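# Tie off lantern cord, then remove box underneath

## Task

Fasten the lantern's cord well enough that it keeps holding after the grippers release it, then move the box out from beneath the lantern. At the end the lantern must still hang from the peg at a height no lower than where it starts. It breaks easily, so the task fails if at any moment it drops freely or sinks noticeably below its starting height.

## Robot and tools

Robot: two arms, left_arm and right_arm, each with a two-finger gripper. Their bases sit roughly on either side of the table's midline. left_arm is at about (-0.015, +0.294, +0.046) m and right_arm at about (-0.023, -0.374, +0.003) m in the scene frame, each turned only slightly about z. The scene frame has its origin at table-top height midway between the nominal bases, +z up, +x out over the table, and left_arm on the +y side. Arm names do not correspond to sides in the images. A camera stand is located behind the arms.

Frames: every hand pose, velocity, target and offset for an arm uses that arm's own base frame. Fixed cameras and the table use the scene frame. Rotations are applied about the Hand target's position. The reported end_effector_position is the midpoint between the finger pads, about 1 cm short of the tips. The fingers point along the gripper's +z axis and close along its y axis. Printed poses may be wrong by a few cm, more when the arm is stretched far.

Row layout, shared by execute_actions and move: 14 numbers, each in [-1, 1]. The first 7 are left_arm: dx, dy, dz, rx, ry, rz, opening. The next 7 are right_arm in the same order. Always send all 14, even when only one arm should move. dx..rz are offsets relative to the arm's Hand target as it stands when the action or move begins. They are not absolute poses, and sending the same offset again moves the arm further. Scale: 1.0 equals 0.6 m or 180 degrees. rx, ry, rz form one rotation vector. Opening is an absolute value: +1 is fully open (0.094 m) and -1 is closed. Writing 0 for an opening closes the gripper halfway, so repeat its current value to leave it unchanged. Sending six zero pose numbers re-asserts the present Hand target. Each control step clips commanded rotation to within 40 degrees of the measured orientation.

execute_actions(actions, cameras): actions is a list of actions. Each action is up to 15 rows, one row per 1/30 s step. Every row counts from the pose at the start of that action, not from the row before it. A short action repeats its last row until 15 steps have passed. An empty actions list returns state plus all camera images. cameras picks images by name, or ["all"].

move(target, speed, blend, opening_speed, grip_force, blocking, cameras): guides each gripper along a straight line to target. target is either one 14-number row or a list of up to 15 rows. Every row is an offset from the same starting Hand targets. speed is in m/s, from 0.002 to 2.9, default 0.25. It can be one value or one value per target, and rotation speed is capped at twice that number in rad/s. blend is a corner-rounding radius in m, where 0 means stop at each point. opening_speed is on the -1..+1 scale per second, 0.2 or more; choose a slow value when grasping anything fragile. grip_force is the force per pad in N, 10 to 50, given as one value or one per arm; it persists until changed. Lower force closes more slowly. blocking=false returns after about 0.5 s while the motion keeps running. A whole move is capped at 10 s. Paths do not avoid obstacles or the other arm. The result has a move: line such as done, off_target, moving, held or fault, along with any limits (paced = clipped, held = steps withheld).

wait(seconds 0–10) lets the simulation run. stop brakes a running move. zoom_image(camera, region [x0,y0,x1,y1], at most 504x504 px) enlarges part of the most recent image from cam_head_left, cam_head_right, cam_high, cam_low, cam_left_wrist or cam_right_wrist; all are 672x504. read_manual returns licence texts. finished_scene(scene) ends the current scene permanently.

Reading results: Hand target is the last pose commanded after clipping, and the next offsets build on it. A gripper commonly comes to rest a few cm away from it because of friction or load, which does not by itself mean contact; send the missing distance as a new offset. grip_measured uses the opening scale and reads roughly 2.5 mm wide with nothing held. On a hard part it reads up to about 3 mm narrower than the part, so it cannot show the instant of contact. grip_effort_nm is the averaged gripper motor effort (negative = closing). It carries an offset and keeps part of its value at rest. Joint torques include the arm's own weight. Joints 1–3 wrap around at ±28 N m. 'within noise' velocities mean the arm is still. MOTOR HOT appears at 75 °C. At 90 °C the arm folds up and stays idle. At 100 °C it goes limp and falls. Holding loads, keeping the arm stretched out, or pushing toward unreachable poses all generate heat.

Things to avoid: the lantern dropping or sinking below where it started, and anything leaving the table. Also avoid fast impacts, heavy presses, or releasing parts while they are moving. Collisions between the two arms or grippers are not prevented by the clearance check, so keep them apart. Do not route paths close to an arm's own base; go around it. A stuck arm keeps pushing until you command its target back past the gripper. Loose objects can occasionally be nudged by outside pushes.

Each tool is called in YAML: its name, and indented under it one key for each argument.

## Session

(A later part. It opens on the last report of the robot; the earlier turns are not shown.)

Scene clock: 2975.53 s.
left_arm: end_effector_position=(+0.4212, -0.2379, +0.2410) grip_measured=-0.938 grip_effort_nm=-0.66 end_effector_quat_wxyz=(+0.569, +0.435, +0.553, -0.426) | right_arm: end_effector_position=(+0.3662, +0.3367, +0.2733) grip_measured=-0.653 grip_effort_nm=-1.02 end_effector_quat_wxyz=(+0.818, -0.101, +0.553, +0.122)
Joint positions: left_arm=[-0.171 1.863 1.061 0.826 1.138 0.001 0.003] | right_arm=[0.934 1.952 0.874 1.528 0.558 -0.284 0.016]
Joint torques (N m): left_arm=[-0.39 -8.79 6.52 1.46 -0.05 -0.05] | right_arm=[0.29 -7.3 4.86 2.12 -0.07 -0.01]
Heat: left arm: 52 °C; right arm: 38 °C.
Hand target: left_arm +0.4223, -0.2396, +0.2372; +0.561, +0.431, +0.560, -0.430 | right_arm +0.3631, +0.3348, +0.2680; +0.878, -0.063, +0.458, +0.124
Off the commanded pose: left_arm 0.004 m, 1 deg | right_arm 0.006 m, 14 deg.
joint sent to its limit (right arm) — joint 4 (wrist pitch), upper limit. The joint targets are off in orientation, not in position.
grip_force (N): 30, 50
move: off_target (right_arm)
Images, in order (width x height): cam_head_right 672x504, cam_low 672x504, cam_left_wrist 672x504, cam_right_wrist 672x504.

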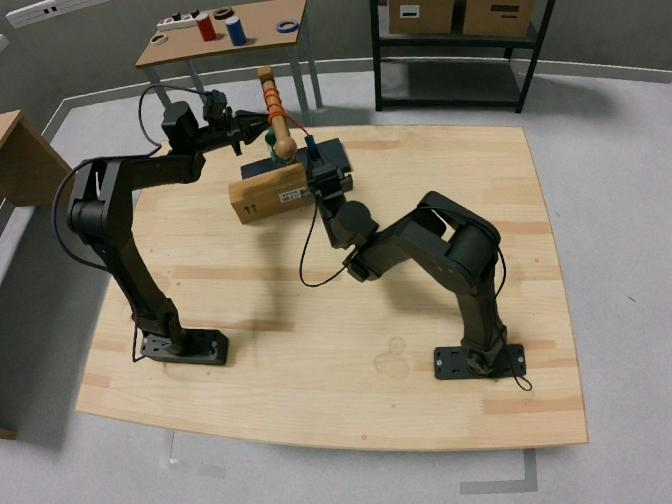

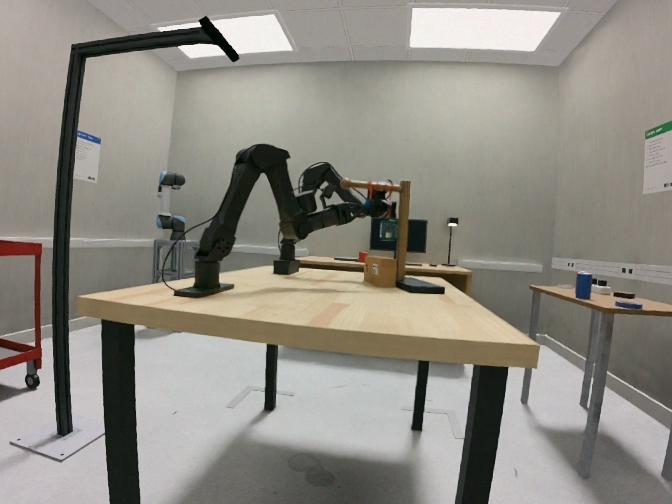

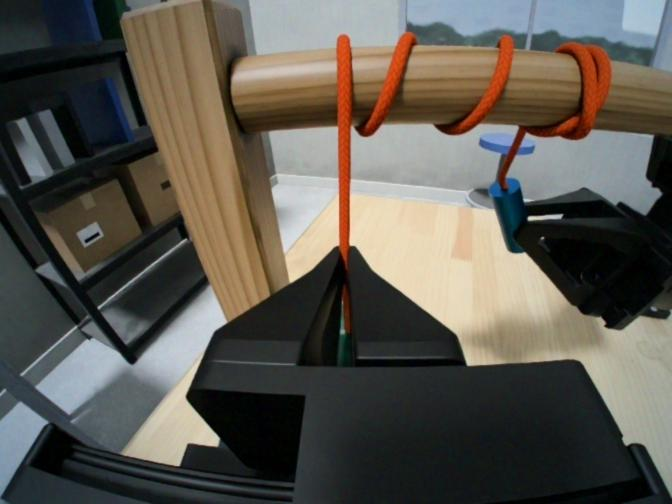

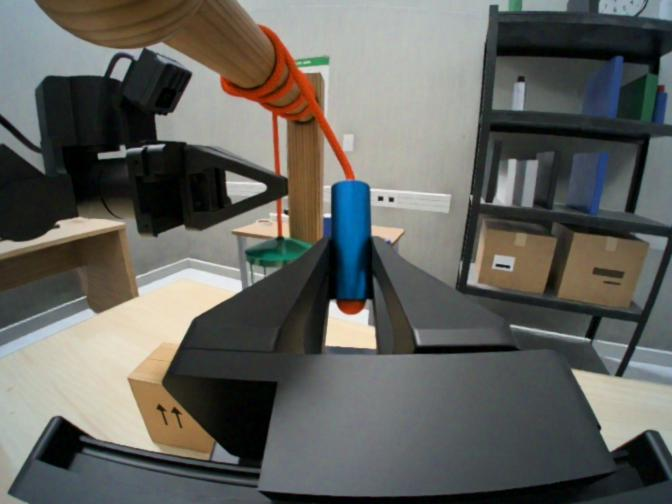

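execute_actions:
  actions: []
  cameras: ["cam_low", "cam_head_right", "cam_right_wrist"]

Scene clock: 3002.27 s.
left_arm: end_effector_position=(+0.4212, -0.2379, +0.2410) grip_measured=-0.938 grip_effort_nm=-0.66 end_effector_quat_wxyz=(+0.569, +0.435, +0.553, -0.426) | right_arm: end_effector_position=(+0.3662, +0.3367, +0.2733) grip_measured=-0.653 grip_effort_nm=-1.02 end_effector_quat_wxyz=(+0.818, -0.101, +0.553, +0.122)
Joint positions: left_arm=[-0.171 1.863 1.061 0.826 1.138 0.001 0.003] | right_arm=[0.934 1.952 0.874 1.528 0.558 -0.284 0.016]
Joint velocities: within noise
Joint torques (N m): left_arm=[-0.25 -8.76 6.56 1.46 -0.06 -0.05] | right_arm=[0.35 -7.31 4.88 2.11 -0.07 -0.01]
Heat: left arm: 51 °C; right arm: 40 °C.
Hand target: left_arm +0.4223, -0.2396, +0.2372; +0.561, +0.431, +0.560, -0.430 | right_arm +0.3631, +0.3348, +0.2680; +0.878, -0.063, +0.458, +0.124
Tool commands: left_gripper/opening=-1.0 right_gripper/opening=-0.8
Off the commanded pose: left_arm 0.004 m, 1 deg | right_arm 0.006 m, 14 deg.
grip_force (N): 30, 50
Images, in order (width x height): cam_head_right 672x504, cam_low 672x504, cam_right_wrist 672x504.

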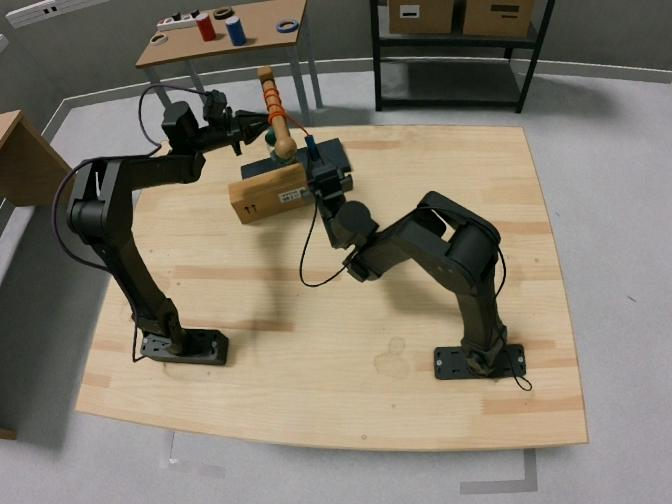

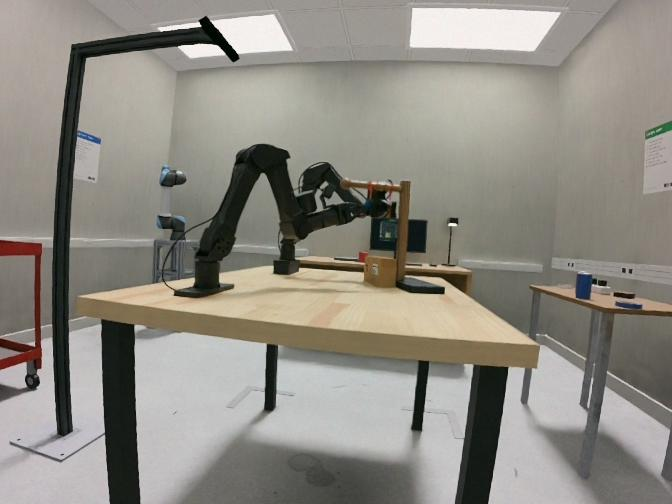

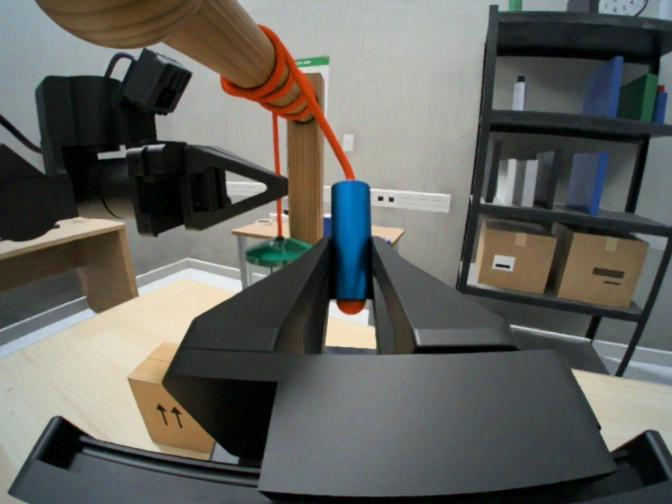

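move:
  target: [0, 0, 0, 0, 0, 0, -1.0, 0, 0, 0, 0, 0, 0, -0.4]
  opening_speed: 0.2
  cameras: ["cam_low", "cam_right_wrist"]

Scene clock: 3009.13 s.
left_arm: end_effector_position=(+0.4212, -0.2379, +0.2407) grip_measured=-0.938 grip_effort_nm=-0.66 end_effector_quat_wxyz=(+0.569, +0.435, +0.553, -0.426) | right_arm: end_effector_position=(+0.3659, +0.3364, +0.2717) grip_measured=-0.401 grip_effort_nm=0.08 end_effector_quat_wxyz=(+0.817, -0.103, +0.554, +0.121)
Joint positions: left_arm=[-0.171 1.863 1.061 0.825 1.138 0.001 0.003] | right_arm=[0.934 1.952 0.87 1.528 0.557 -0.284 0.028]
Joint torques (N m): left_arm=[-0.32 -8.72 6.56 1.49 -0.04 -0.05] | right_arm=[0.28 -7.24 5.29 2.12 -0.07 -0.03]
Heat: left arm: 51 °C; right arm: 40 °C.
Hand target: left_arm +0.4223, -0.2396, +0.2372; +0.561, +0.431, +0.560, -0.430 | right_arm +0.3631, +0.3348, +0.2679; +0.878, -0.064, +0.458, +0.124
Off the commanded pose: left_arm 0.004 m, 1 deg | right_arm 0.005 m, 14 deg.
joint sent to its limit (right arm) — joint 4 (wrist pitch), upper limit. The joint targets are off in orientation, not in position.
grip_force (N): 30, 50
move: off_target (right_arm)
Images, in order (width x height): cam_low 672x504, cam_right_wrist 672x504.

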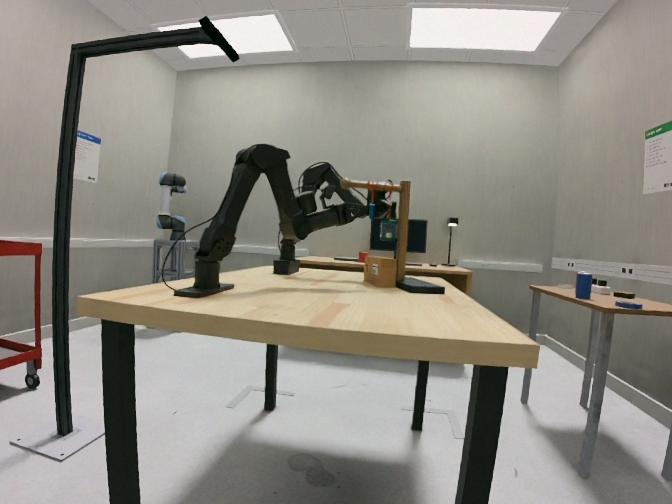

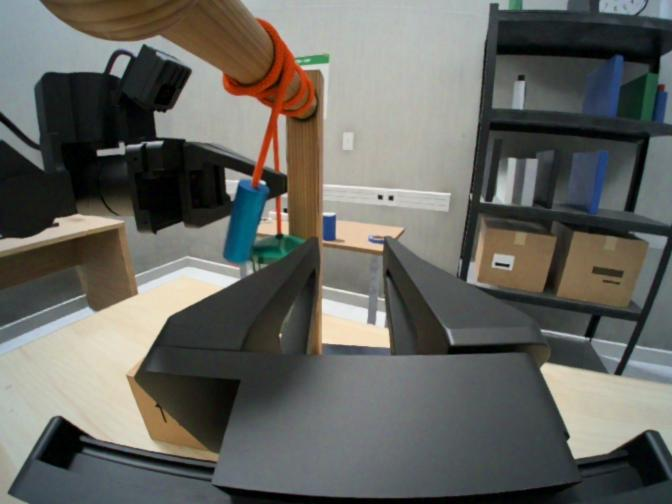

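wait:
  seconds: 2
  cameras: ["cam_low", "cam_right_wrist"]

zoom_image:
  camera: "cam_right_wrist"
  region: [180, 0, 380, 280]

zoom_image:
  camera: "cam_low"
  region: [330, 160, 450, 300]

Scene clock: 3016.70 s.
left_arm: end_effector_position=(+0.4212, -0.2379, +0.2407) grip_measured=-0.938 grip_effort_nm=-0.66 end_effector_quat_wxyz=(+0.569, +0.435, +0.553, -0.426) | right_arm: end_effector_position=(+0.3659, +0.3364, +0.2717) grip_measured=-0.401 grip_effort_nm=0.09 end_effector_quat_wxyz=(+0.817, -0.103, +0.554, +0.121)
Joint positions: left_arm=[-0.171 1.863 1.061 0.825 1.138 0.001 0.003] | right_arm=[0.934 1.952 0.87 1.528 0.557 -0.284 0.028]
Joint torques (N m): left_arm=[-0.29 -8.79 6.53 1.46 -0.05 -0.06] | right_arm=[0.28 -7.24 5.29 2.15 -0.08 -0.01]
Heat: left arm: 50 °C; right arm: 40 °C.
Hand target: left_arm +0.4223, -0.2396, +0.2372; +0.561, +0.431, +0.560, -0.430 | right_arm +0.3631, +0.3348, +0.2679; +0.878, -0.064, +0.458, +0.124
Tool commands: left_gripper/opening=-1.0 right_gripper/opening=-0.4
Off the commanded pose: left_arm 0.004 m, 1 deg | right_arm 0.005 m, 14 deg.
grip_force (N): 30, 50
wait: 2.00 s; at rest from the start
Images, in order (width x height): cam_low 672x504, cam_right_wrist 672x504.

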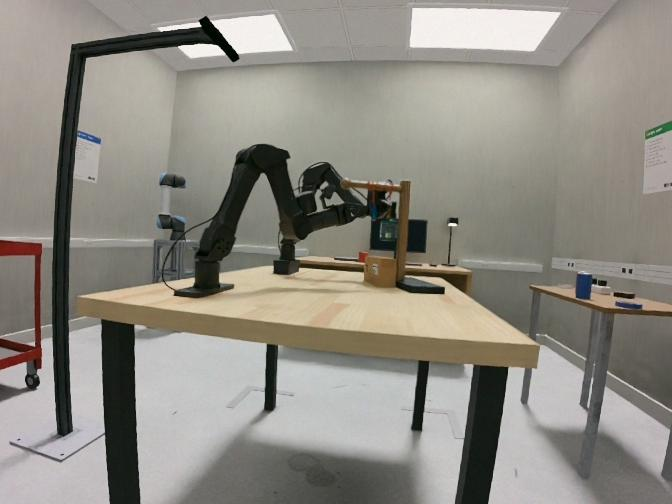

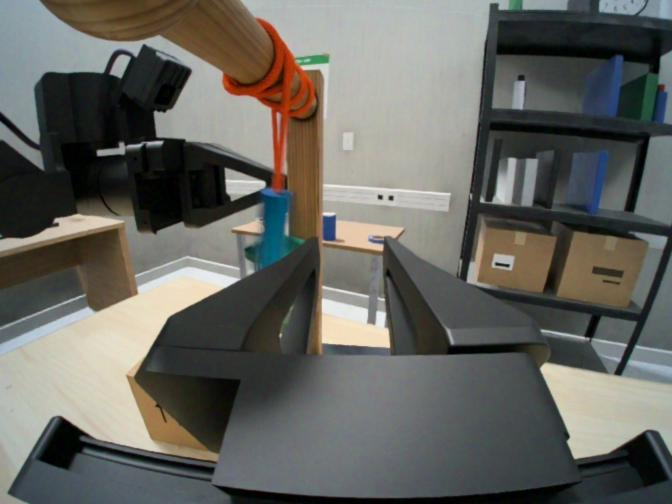

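Scaled by 1.800 from the camera's 672x504 image, which has a finer 960x720 frame.

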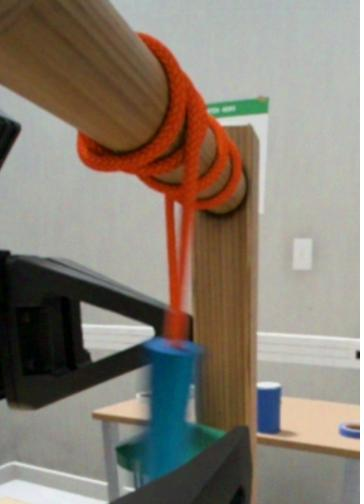

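Scaled by 3.600 from the camera's 672x504 image, which has a finer 960x720 frame.

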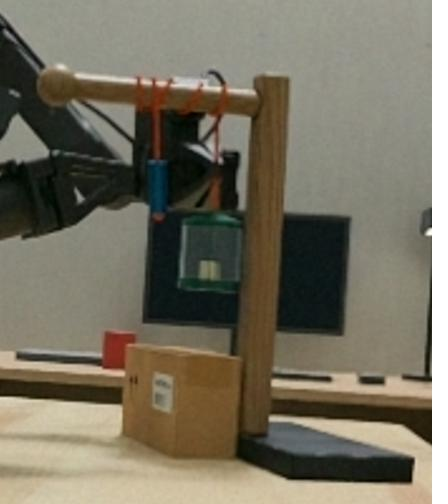

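move:
  target: [0, 0, -0.02, 0, 0, 0, -1.0, 0, 0, 0, 0, 0, 0, -0.4]
  speed: 0.02
  cameras: ["cam_low", "cam_right_wrist"]

zoom_image:
  camera: "cam_low"
  region: [330, 160, 450, 300]

zoom_image:
  camera: "cam_right_wrist"
  region: [180, 0, 380, 280]

Scene clock: 3026.23 s.
left_arm: end_effector_position=(+0.4212, -0.2379, +0.2408) grip_measured=-0.938 grip_effort_nm=-0.66 end_effector_quat_wxyz=(+0.569, +0.435, +0.553, -0.426) | right_arm: end_effector_position=(+0.3659, +0.3364, +0.2717) grip_measured=-0.401 grip_effort_nm=0.09 end_effector_quat_wxyz=(+0.817, -0.103, +0.554, +0.121)
Joint positions: left_arm=[-0.171 1.863 1.061 0.825 1.138 0.001 0.003] | right_arm=[0.934 1.952 0.87 1.528 0.557 -0.284 0.028]
Joint torques (N m): left_arm=[-0.31 -6.99 4.94 1.94 -0.06 -0.01] | right_arm=[0.29 -7.28 5.29 2.16 -0.1 0.01]
Heat: left arm: 50 °C; right arm: 40 °C.
Hand target: left_arm +0.4223, -0.2396, +0.2252; +0.561, +0.431, +0.561, -0.430 | right_arm +0.3631, +0.3348, +0.2679; +0.878, -0.064, +0.458, +0.124
Off the commanded pose: left_arm 0.016 m, 1 deg | right_arm 0.005 m, 14 deg.
joint sent to its limit (right arm) — joint 4 (wrist pitch), upper limit. The joint targets are off in orientation, not in position.
grip_force (N): 30, 50
move: off_target (left_arm, right_arm)
Images, in order (width x height): cam_low 672x504, cam_right_wrist 672x504.

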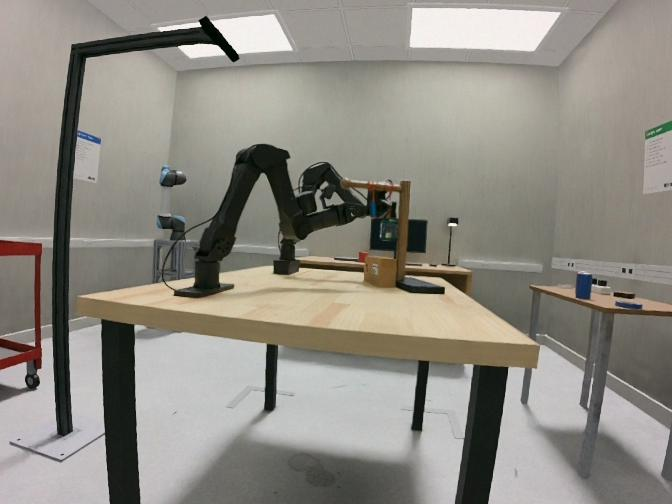

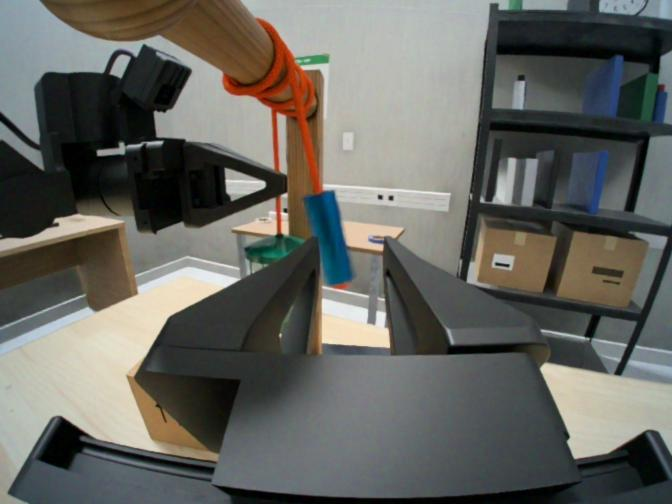

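Scaled by 3.600 from the camera's 672x504 image, which has a finer 960x720 frame.

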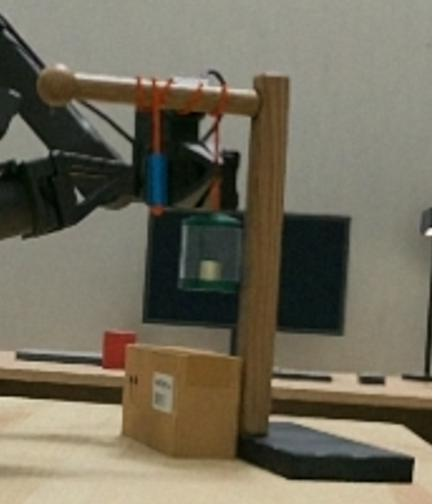

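Scaled by 1.800 from the camera's 672x504 image, which has a finer 960x720 frame.

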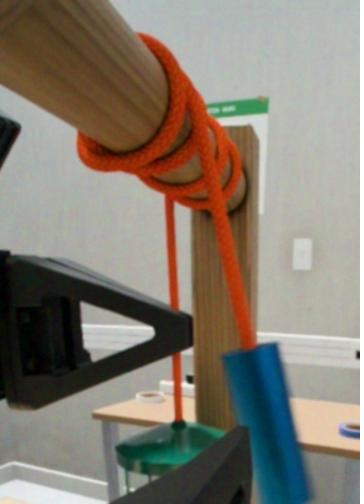

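move:
  target: [0, 0, -0.015, 0, 0, 0, -1.0, 0, 0, 0, 0, 0, 0, -0.4]
  speed: 0.02
  cameras: ["cam_low", "cam_right_wrist"]

zoom_image:
  camera: "cam_low"
  region: [330, 160, 450, 300]

zoom_image:
  camera: "cam_right_wrist"
  region: [180, 0, 380, 280]

Scene clock: 3046.53 s.
left_arm: end_effector_position=(+0.4210, -0.2378, +0.2389) grip_measured=-0.938 grip_effort_nm=-0.66 end_effector_quat_wxyz=(+0.579, +0.440, +0.542, -0.420) | right_arm: end_effector_position=(+0.3659, +0.3364, +0.2717) grip_measured=-0.401 grip_effort_nm=0.09 end_effector_quat_wxyz=(+0.817, -0.103, +0.554, +0.121)
Joint positions: left_arm=[-0.171 1.877 1.049 0.887 1.138 0.001 0.003] | right_arm=[0.934 1.952 0.87 1.528 0.557 -0.284 0.028]
Joint torques (N m): left_arm=[-0.28 -6.63 4.56 1.65 -0.06 -0.02] | right_arm=[0.27 -7.28 5.3 2.14 -0.09 -0.01]
Heat: left arm: 48 °C; right arm: 41 °C.
Hand target: left_arm +0.4223, -0.2396, +0.2162; +0.561, +0.431, +0.560, -0.430 | right_arm +0.3631, +0.3348, +0.2679; +0.878, -0.064, +0.458, +0.124
Off the commanded pose: left_arm 0.023 m, 3 deg | right_arm 0.005 m, 14 deg.
joint sent to its limit (right arm) — joint 4 (wrist pitch), upper limit. The joint targets are off in orientation, not in position.
grip_force (N): 30, 50
move: off_target (left_arm, right_arm)
Images, in order (width x height): cam_low 672x504, cam_right_wrist 672x504.

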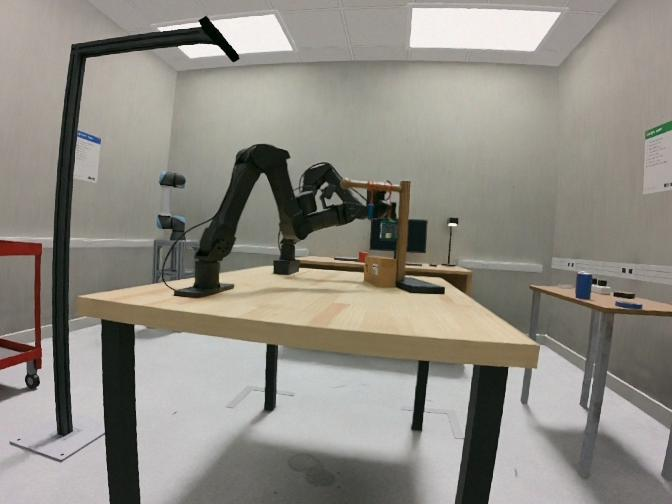

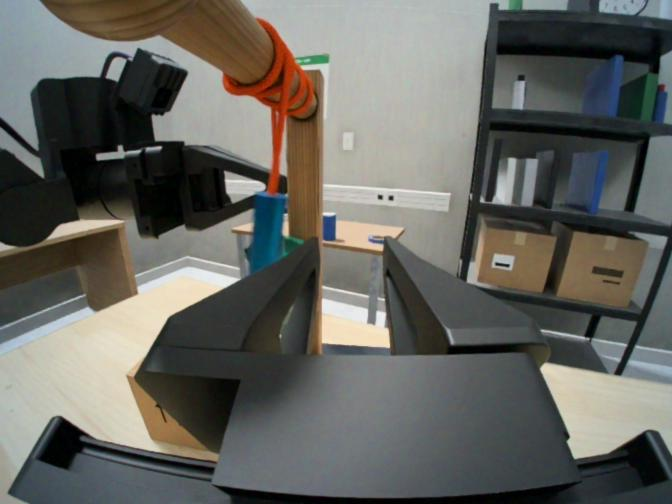

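Scaled by 3.600 from the camera's 672x504 image, which has a finer 960x720 frame.

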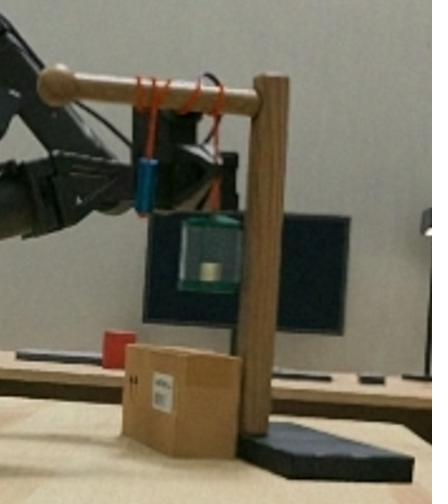

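Scaled by 1.800 from the camera's 672x504 image, which has a finer 960x720 frame.

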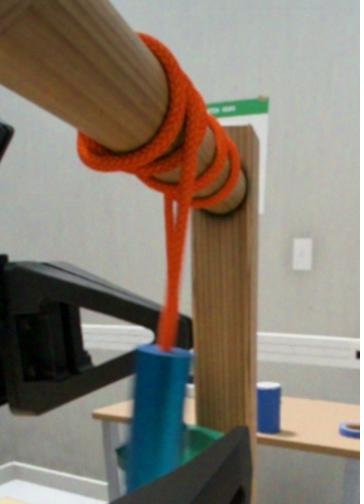

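move:
  target: [0, 0, -0.02, 0, 0, 0, -1.0, 0, 0, 0, 0, 0, 0, -0.4]
  speed: 0.02
  cameras: ["cam_low", "cam_right_wrist"]

zoom_image:
  camera: "cam_low"
  region: [330, 160, 450, 300]

zoom_image:
  camera: "cam_right_wrist"
  region: [180, 0, 380, 280]

Scene clock: 3056.57 s.
left_arm: end_effector_position=(+0.4203, -0.2377, +0.2373) grip_measured=-0.938 grip_effort_nm=-0.66 end_effector_quat_wxyz=(+0.593, +0.447, +0.528, -0.413) | right_arm: end_effector_position=(+0.3659, +0.3364, +0.2717) grip_measured=-0.401 grip_effort_nm=0.08 end_effector_quat_wxyz=(+0.817, -0.103, +0.554, +0.121)
Joint positions: left_arm=[-0.171 1.895 1.034 0.963 1.138 0.001 0.003] | right_arm=[0.934 1.952 0.87 1.528 0.557 -0.284 0.028]
Joint torques (N m): left_arm=[-0.31 -6 3.92 1.3 -0.1 -0.06] | right_arm=[0.27 -7.25 5.27 2.14 -0.07 0]
Heat: left arm: 48 °C; right arm: 41 °C.
Hand target: left_arm +0.4223, -0.2396, +0.2041; +0.561, +0.431, +0.561, -0.430 | right_arm +0.3631, +0.3348, +0.2679; +0.878, -0.064, +0.458, +0.124
Off the commanded pose: left_arm 0.033 m, 6 deg | right_arm 0.005 m, 14 deg.
joint sent to its limit (right arm) — joint 4 (wrist pitch), upper limit. The joint targets are off in orientation, not in position.
grip_force (N): 30, 50
move: off_target (left_arm, right_arm)
Images, in order (width x height): cam_low 672x504, cam_right_wrist 672x504.

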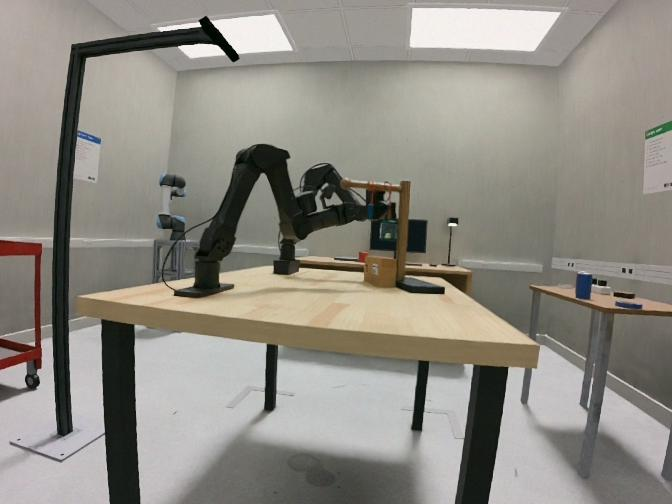

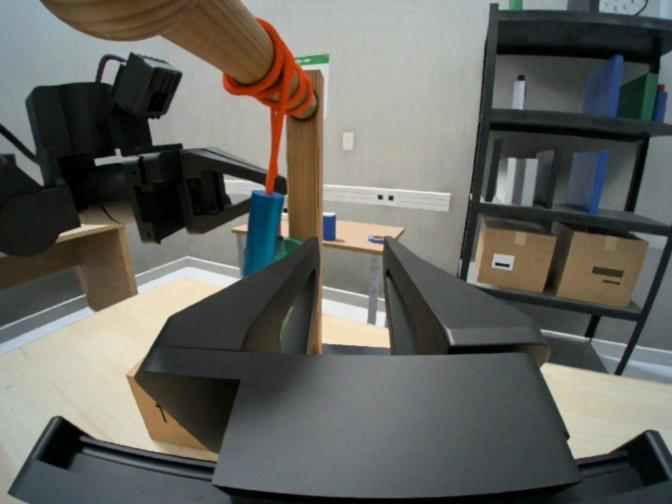

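Scaled by 3.600 from the camera's 672x504 image, which has a finer 960x720 frame.

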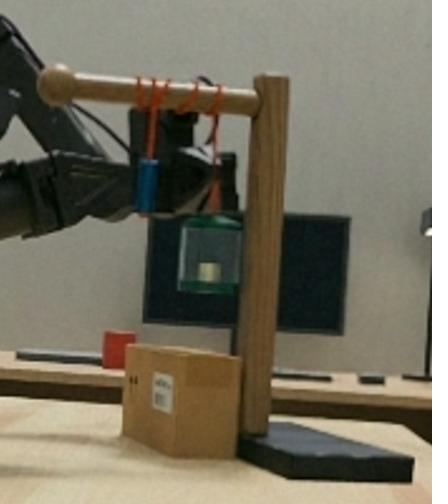

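Scaled by 1.800 from the camera's 672x504 image, which has a finer 960x720 frame.

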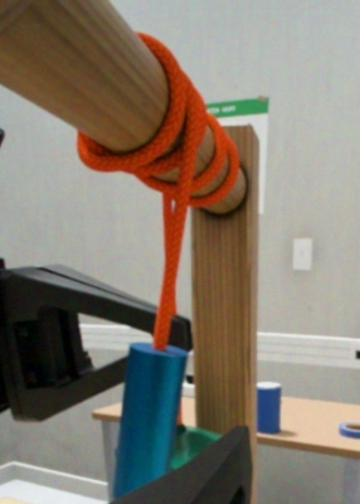

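wait:
  seconds: 5
  cameras: ["cam_low", "cam_right_wrist", "cam_left_wrist"]

zoom_image:
  camera: "cam_low"
  region: [330, 160, 450, 300]

zoom_image:
  camera: "cam_right_wrist"
  region: [180, 0, 380, 280]

Scene clock: 3077.10 s.
left_arm: end_effector_position=(+0.4202, -0.2377, +0.2372) grip_measured=-0.938 grip_effort_nm=-0.66 end_effector_quat_wxyz=(+0.593, +0.447, +0.528, -0.413) | right_arm: end_effector_position=(+0.3659, +0.3364, +0.2717) grip_measured=-0.401 grip_effort_nm=0.09 end_effector_quat_wxyz=(+0.817, -0.103, +0.554, +0.121)
Joint positions: left_arm=[-0.171 1.895 1.034 0.963 1.138 0.001 0.003] | right_arm=[0.934 1.952 0.87 1.528 0.557 -0.284 0.028]
Joint torques (N m): left_arm=[-0.35 -6.05 4.03 1.31 -0.11 -0.06] | right_arm=[0.29 -7.27 5.24 2.14 -0.06 -0.01]
Heat: left arm: 47 °C; right arm: 41 °C.
Hand target: left_arm +0.4223, -0.2396, +0.2041; +0.561, +0.431, +0.561, -0.431 | right_arm +0.3631, +0.3348, +0.2679; +0.878, -0.064, +0.458, +0.124
Tool commands: left_gripper/opening=-1.0 right_gripper/opening=-0.4
Off the commanded pose: left_arm 0.033 m, 6 deg | right_arm 0.005 m, 14 deg.
grip_force (N): 30, 50
wait: 5.00 s; at rest from the start
Images, in order (width x height): cam_low 672x504, cam_left_wrist 672x504, cam_right_wrist 672x504.

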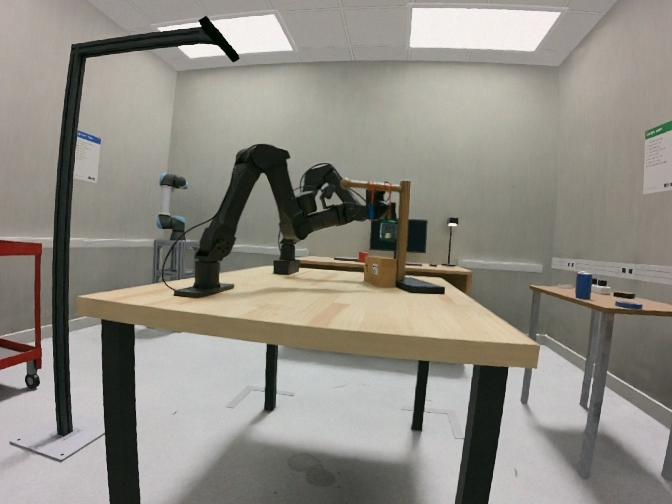

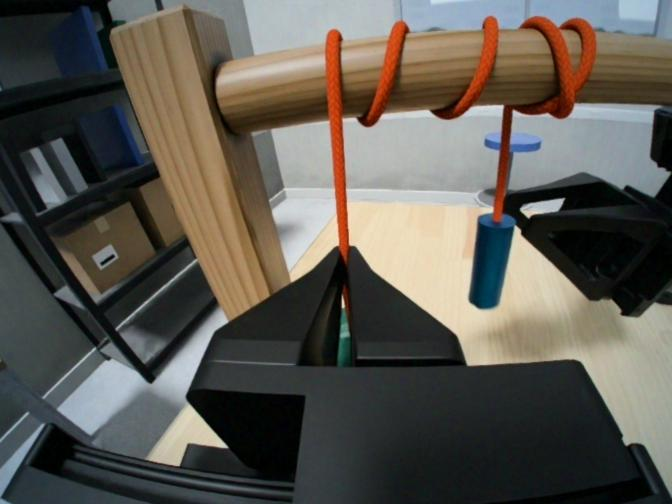

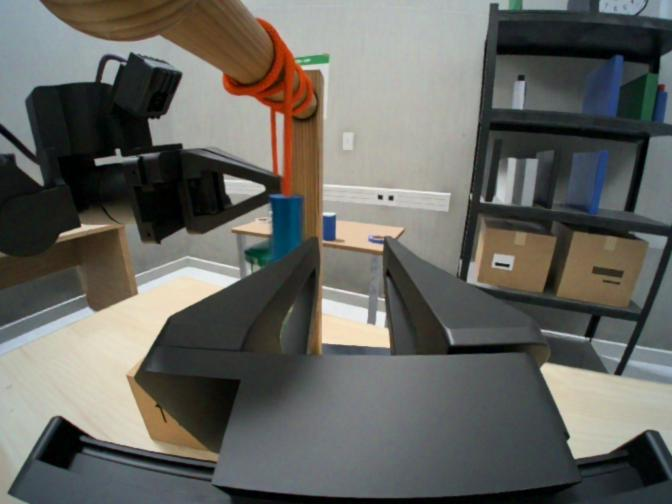

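Scaled by 3.600 from the camera's 672x504 image, which has a finer 960x720 frame.

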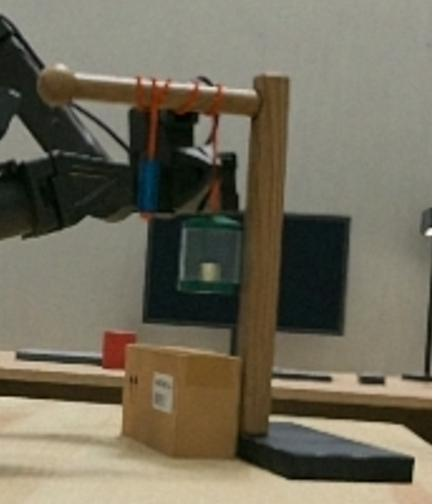

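Scaled by 1.800 from the camera's 672x504 image, which has a finer 960x720 frame.

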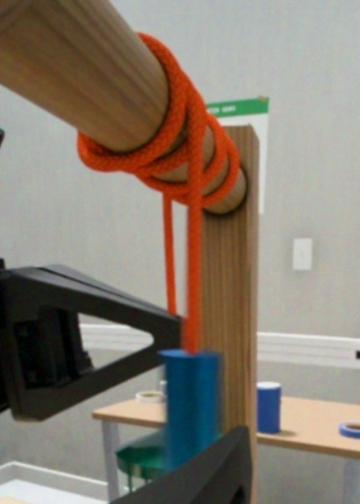

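move:
  target: [0, 0, 0.018, 0, 0, 0, -1.0, 0, 0, 0, 0, 0, 0, -0.4]
  speed: 0.03
  cameras: []

Scene clock: 3092.43 s.
left_arm: end_effector_position=(+0.4202, -0.2377, +0.2372) grip_measured=-0.938 grip_effort_nm=-0.66 end_effector_quat_wxyz=(+0.592, +0.446, +0.529, -0.414) | right_arm: end_effector_position=(+0.3659, +0.3364, +0.2717) grip_measured=-0.401 grip_effort_nm=0.08 end_effector_quat_wxyz=(+0.817, -0.103, +0.554, +0.121)
Joint positions: left_arm=[-0.171 1.895 1.034 0.963 1.138 -0.003 0.003] | right_arm=[0.934 1.952 0.87 1.528 0.557 -0.284 0.028]
Joint torques (N m): left_arm=[-0.32 -7.6 5.16 0.97 -0.09 -0.06] | right_arm=[0.28 -7.27 5.19 2.14 -0.09 0.01]
Heat: left arm: 47 °C; right arm: 41 °C.
Hand target: left_arm +0.4223, -0.2396, +0.2149; +0.561, +0.431, +0.561, -0.431 | right_arm +0.3631, +0.3348, +0.2679; +0.878, -0.064, +0.458, +0.124
Off the commanded pose: left_arm 0.023 m, 6 deg | right_arm 0.005 m, 14 deg.
joint sent to its limit (right arm) — joint 4 (wrist pitch), upper limit. The joint targets are off in orientation, not in position.
grip_force (N): 30, 50
move: off_target (left_arm, right_arm)
No camera images: "cameras" was empty.

move:
  target: [0, 0, 0, 0, 0, 0, -0.9, 0, 0, 0, 0, 0, 0, -0.4]
  opening_speed: 0.2
  cameras: ["cam_low"]

zoom_image:
  camera: "cam_low"
  region: [330, 160, 450, 300]

Scene clock: 3100.43 s.
left_arm: end_effector_position=(+0.4202, -0.2377, +0.2372) grip_measured=-0.902 grip_effort_nm=0.08 end_effector_quat_wxyz=(+0.592, +0.446, +0.529, -0.414) | right_arm: end_effector_position=(+0.3659, +0.3364, +0.2717) grip_measured=-0.401 grip_effort_nm=0.08 end_effector_quat_wxyz=(+0.817, -0.103, +0.554, +0.121)
Joint positions: left_arm=[-0.171 1.895 1.034 0.963 1.138 -0.004 0.005] | right_arm=[0.934 1.952 0.87 1.528 0.557 -0.284 0.028]
Joint torques (N m): left_arm=[-0.28 -7.57 5.19 0.98 -0.1 -0.07] | right_arm=[0.28 -7.32 5.18 2.13 -0.05 -0.01]
Heat: left arm: 47 °C; right arm: 41 °C.
Hand target: left_arm +0.4223, -0.2396, +0.2149; +0.561, +0.430, +0.561, -0.431 | right_arm +0.3631, +0.3348, +0.2679; +0.878, -0.064, +0.458, +0.124
Off the commanded pose: left_arm 0.023 m, 6 deg | right_arm 0.005 m, 14 deg.
joint sent to its limit (right arm) — joint 4 (wrist pitch), upper limit. The joint targets are off in orientation, not in position.
grip_force (N): 30, 50
move: off_target (left_arm, right_arm)
Images, in order (width x height): cam_low 672x504.

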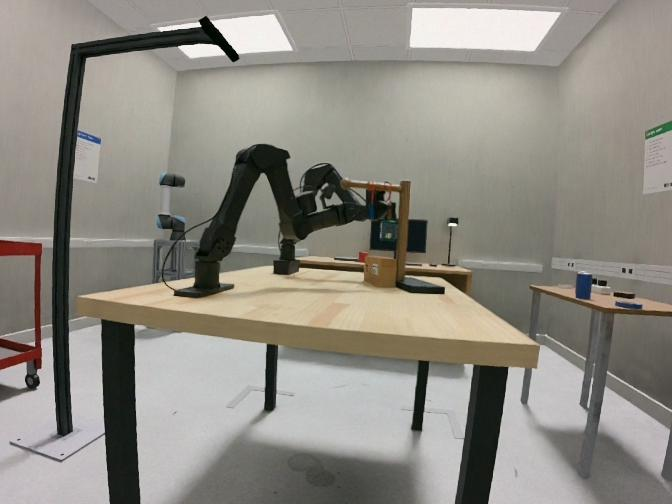

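Scaled by 3.600 from the camera's 672x504 image, which has a finer 960x720 frame.

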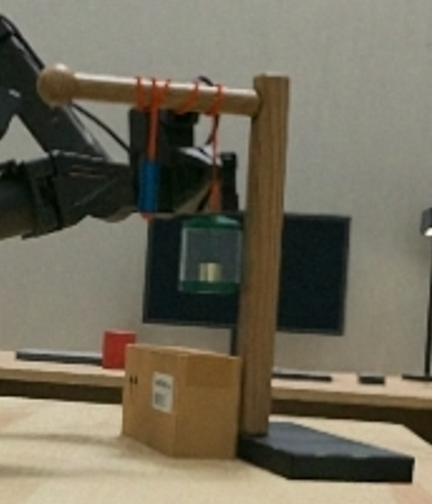

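move:
  target: [0, 0, 0, 0, 0, 0, -0.8, 0, 0, 0, 0, 0, 0, -0.4]
  opening_speed: 0.2
  cameras: ["cam_low", "cam_left_wrist"]

zoom_image:
  camera: "cam_low"
  region: [330, 160, 450, 300]

zoom_image:
  camera: "cam_left_wrist"
  region: [240, 180, 440, 380]

Scene clock: 3113.40 s.
left_arm: end_effector_position=(+0.4208, -0.2378, +0.2303) grip_measured=-0.803 grip_effort_nm=0.14 end_effector_quat_wxyz=(+0.577, +0.438, +0.544, -0.422) | right_arm: end_effector_position=(+0.3659, +0.3364, +0.2717) grip_measured=-0.401 grip_effort_nm=0.08 end_effector_quat_wxyz=(+0.817, -0.103, +0.554, +0.121)
Joint positions: left_arm=[-0.171 1.895 1.034 0.916 1.138 -0.004 0.009] | right_arm=[0.934 1.952 0.87 1.528 0.557 -0.284 0.028]
Joint torques (N m): left_arm=[-0.34 -7.64 5.42 1.43 -0.08 0.01] | right_arm=[0.34 -7.24 5.19 2.13 -0.09 0]
Heat: left arm: 48 °C; right arm: 42 °C.
Hand target: left_arm +0.4223, -0.2396, +0.2149; +0.561, +0.430, +0.561, -0.431 | right_arm +0.3631, +0.3348, +0.2679; +0.878, -0.064, +0.458, +0.124
Off the commanded pose: left_arm 0.016 m, 3 deg | right_arm 0.005 m, 14 deg.
joint sent to its limit (right arm) — joint 4 (wrist pitch), upper limit. The joint targets are off in orientation, not in position.
grip_force (N): 30, 50
move: off_target (left_arm, right_arm)
Images, in order (width x height): cam_low 672x504, cam_left_wrist 672x504.

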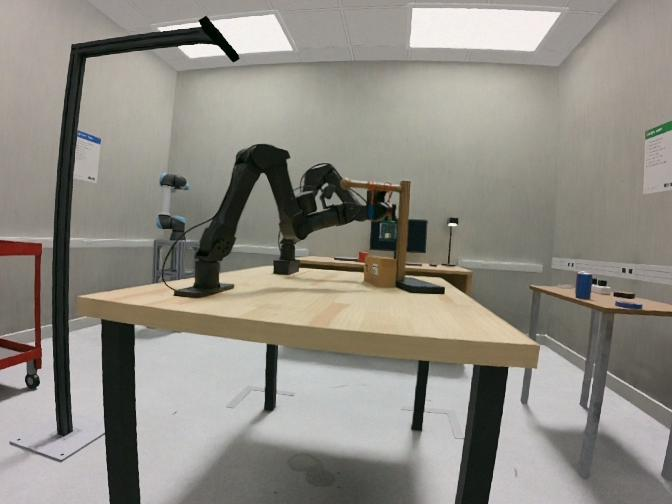

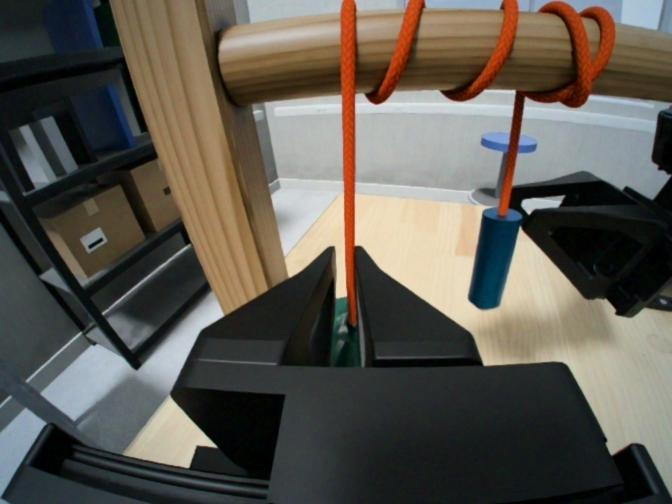

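Scaled by 3.600 from the camera's 672x504 image, which has a finer 960x720 frame.

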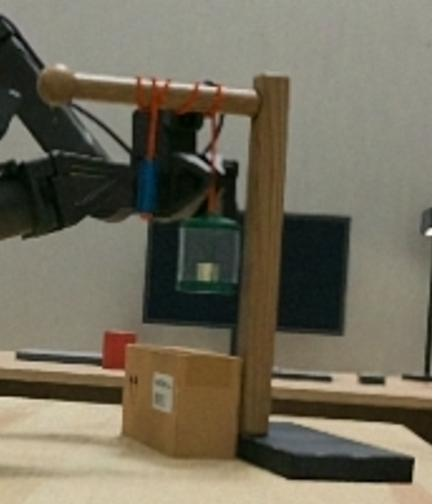

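Scaled by 2.520 from the camera's 672x504 image, which has a finer 960x720 frame.

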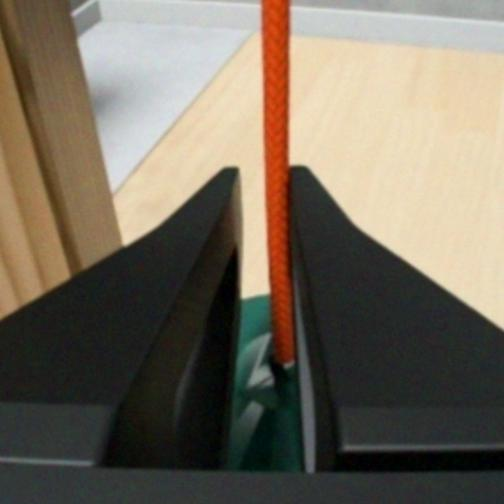

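wait:
  seconds: 10
  cameras: ["cam_low"]

zoom_image:
  camera: "cam_low"
  region: [330, 160, 450, 300]

Scene clock: 3131.53 s.
left_arm: end_effector_position=(+0.4208, -0.2378, +0.2301) grip_measured=-0.803 grip_effort_nm=0.14 end_effector_quat_wxyz=(+0.577, +0.438, +0.545, -0.423) | right_arm: end_effector_position=(+0.3659, +0.3364, +0.2717) grip_measured=-0.401 grip_effort_nm=0.09 end_effector_quat_wxyz=(+0.817, -0.103, +0.554, +0.121)
Joint positions: left_arm=[-0.171 1.895 1.034 0.914 1.138 -0.004 0.009] | right_arm=[0.934 1.952 0.87 1.528 0.557 -0.284 0.028]
Joint torques (N m): left_arm=[-0.34 -7.6 5.45 1.43 -0.06 0] | right_arm=[0.21 -7.27 5.22 2.13 -0.07 0]
Heat: left arm: 48 °C; right arm: 42 °C.
Hand target: left_arm +0.4223, -0.2396, +0.2149; +0.561, +0.430, +0.561, -0.431 | right_arm +0.3631, +0.3348, +0.2679; +0.878, -0.064, +0.458, +0.124
Tool commands: left_gripper/opening=-0.8 right_gripper/opening=-0.4
Off the commanded pose: left_arm 0.015 m, 3 deg | right_arm 0.005 m, 14 deg.
grip_force (N): 30, 50
wait: 10.00 s; at rest from the start
Images, in order (width x height): cam_low 672x504.

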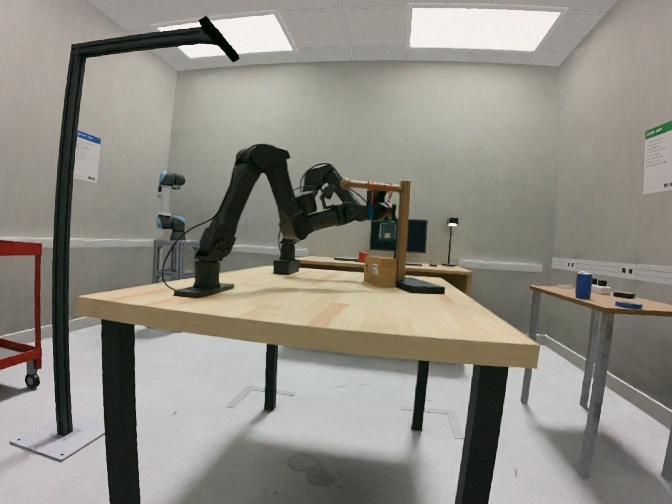

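Scaled by 3.600 from the camera's 672x504 image, which has a finer 960x720 frame.

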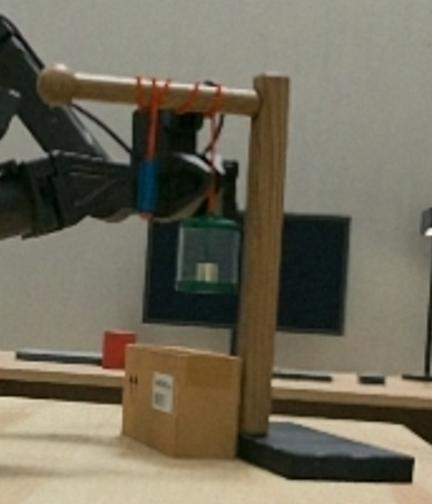

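move:
  target: [0, 0, 0.025, 0, 0, 0, -0.3, 0, 0, 0, 0, 0, 0, -0.4]
  opening_speed: 0.3
  speed: 0.03
  cameras: ["cam_left_wrist"]

zoom_image:
  camera: "cam_left_wrist"
  region: [200, 150, 480, 380]

Scene clock: 3157.23 s.
left_arm: end_effector_position=(+0.4210, -0.2378, +0.2218) grip_measured=-0.303 grip_effort_nm=0.14 end_effector_quat_wxyz=(+0.559, +0.429, +0.563, -0.432) | right_arm: end_effector_position=(+0.3659, +0.3364, +0.2717) grip_measured=-0.401 grip_effort_nm=0.08 end_effector_quat_wxyz=(+0.817, -0.103, +0.554, +0.121)
Joint positions: left_arm=[-0.171 1.895 1.034 0.857 1.138 -0.004 0.033] | right_arm=[0.934 1.952 0.87 1.528 0.557 -0.284 0.028]
Joint torques (N m): left_arm=[-0.32 -10.14 7.49 1.46 -0.03 -0.02] | right_arm=[0.31 -7.25 5.29 2.15 -0.08 0]
Heat: left arm: 49 °C; right arm: 42 °C.
Hand target: left_arm +0.4223, -0.2396, +0.2299; +0.561, +0.430, +0.561, -0.431 | right_arm +0.3631, +0.3348, +0.2679; +0.878, -0.064, +0.458, +0.124
Off the commanded pose: left_arm 0.008 m, 0 deg | right_arm 0.005 m, 14 deg.
joint sent to its limit (right arm) — joint 4 (wrist pitch), upper limit. The joint targets are off in orientation, not in position.
grip_force (N): 30, 50
move: off_target (right_arm)
Images, in order (width x height): cam_left_wrist 672x504.

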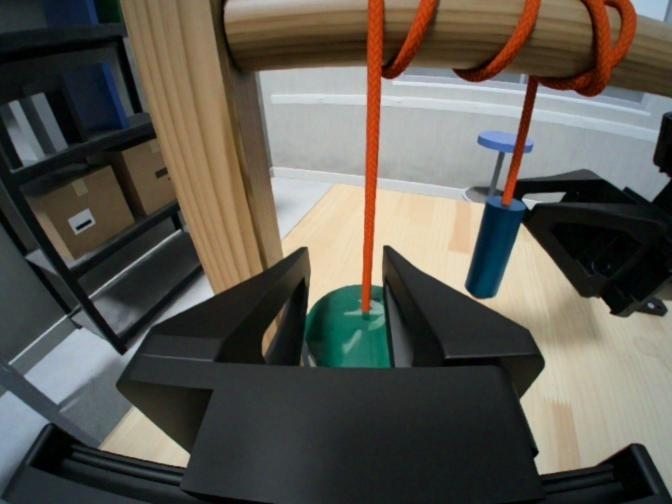

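Scaled by 1.800 from the camera's 672x504 image, which has a finer 960x720 frame.

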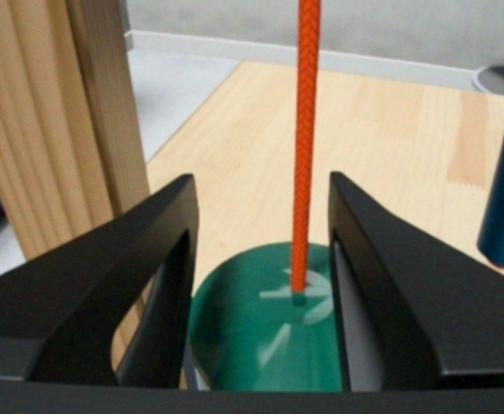

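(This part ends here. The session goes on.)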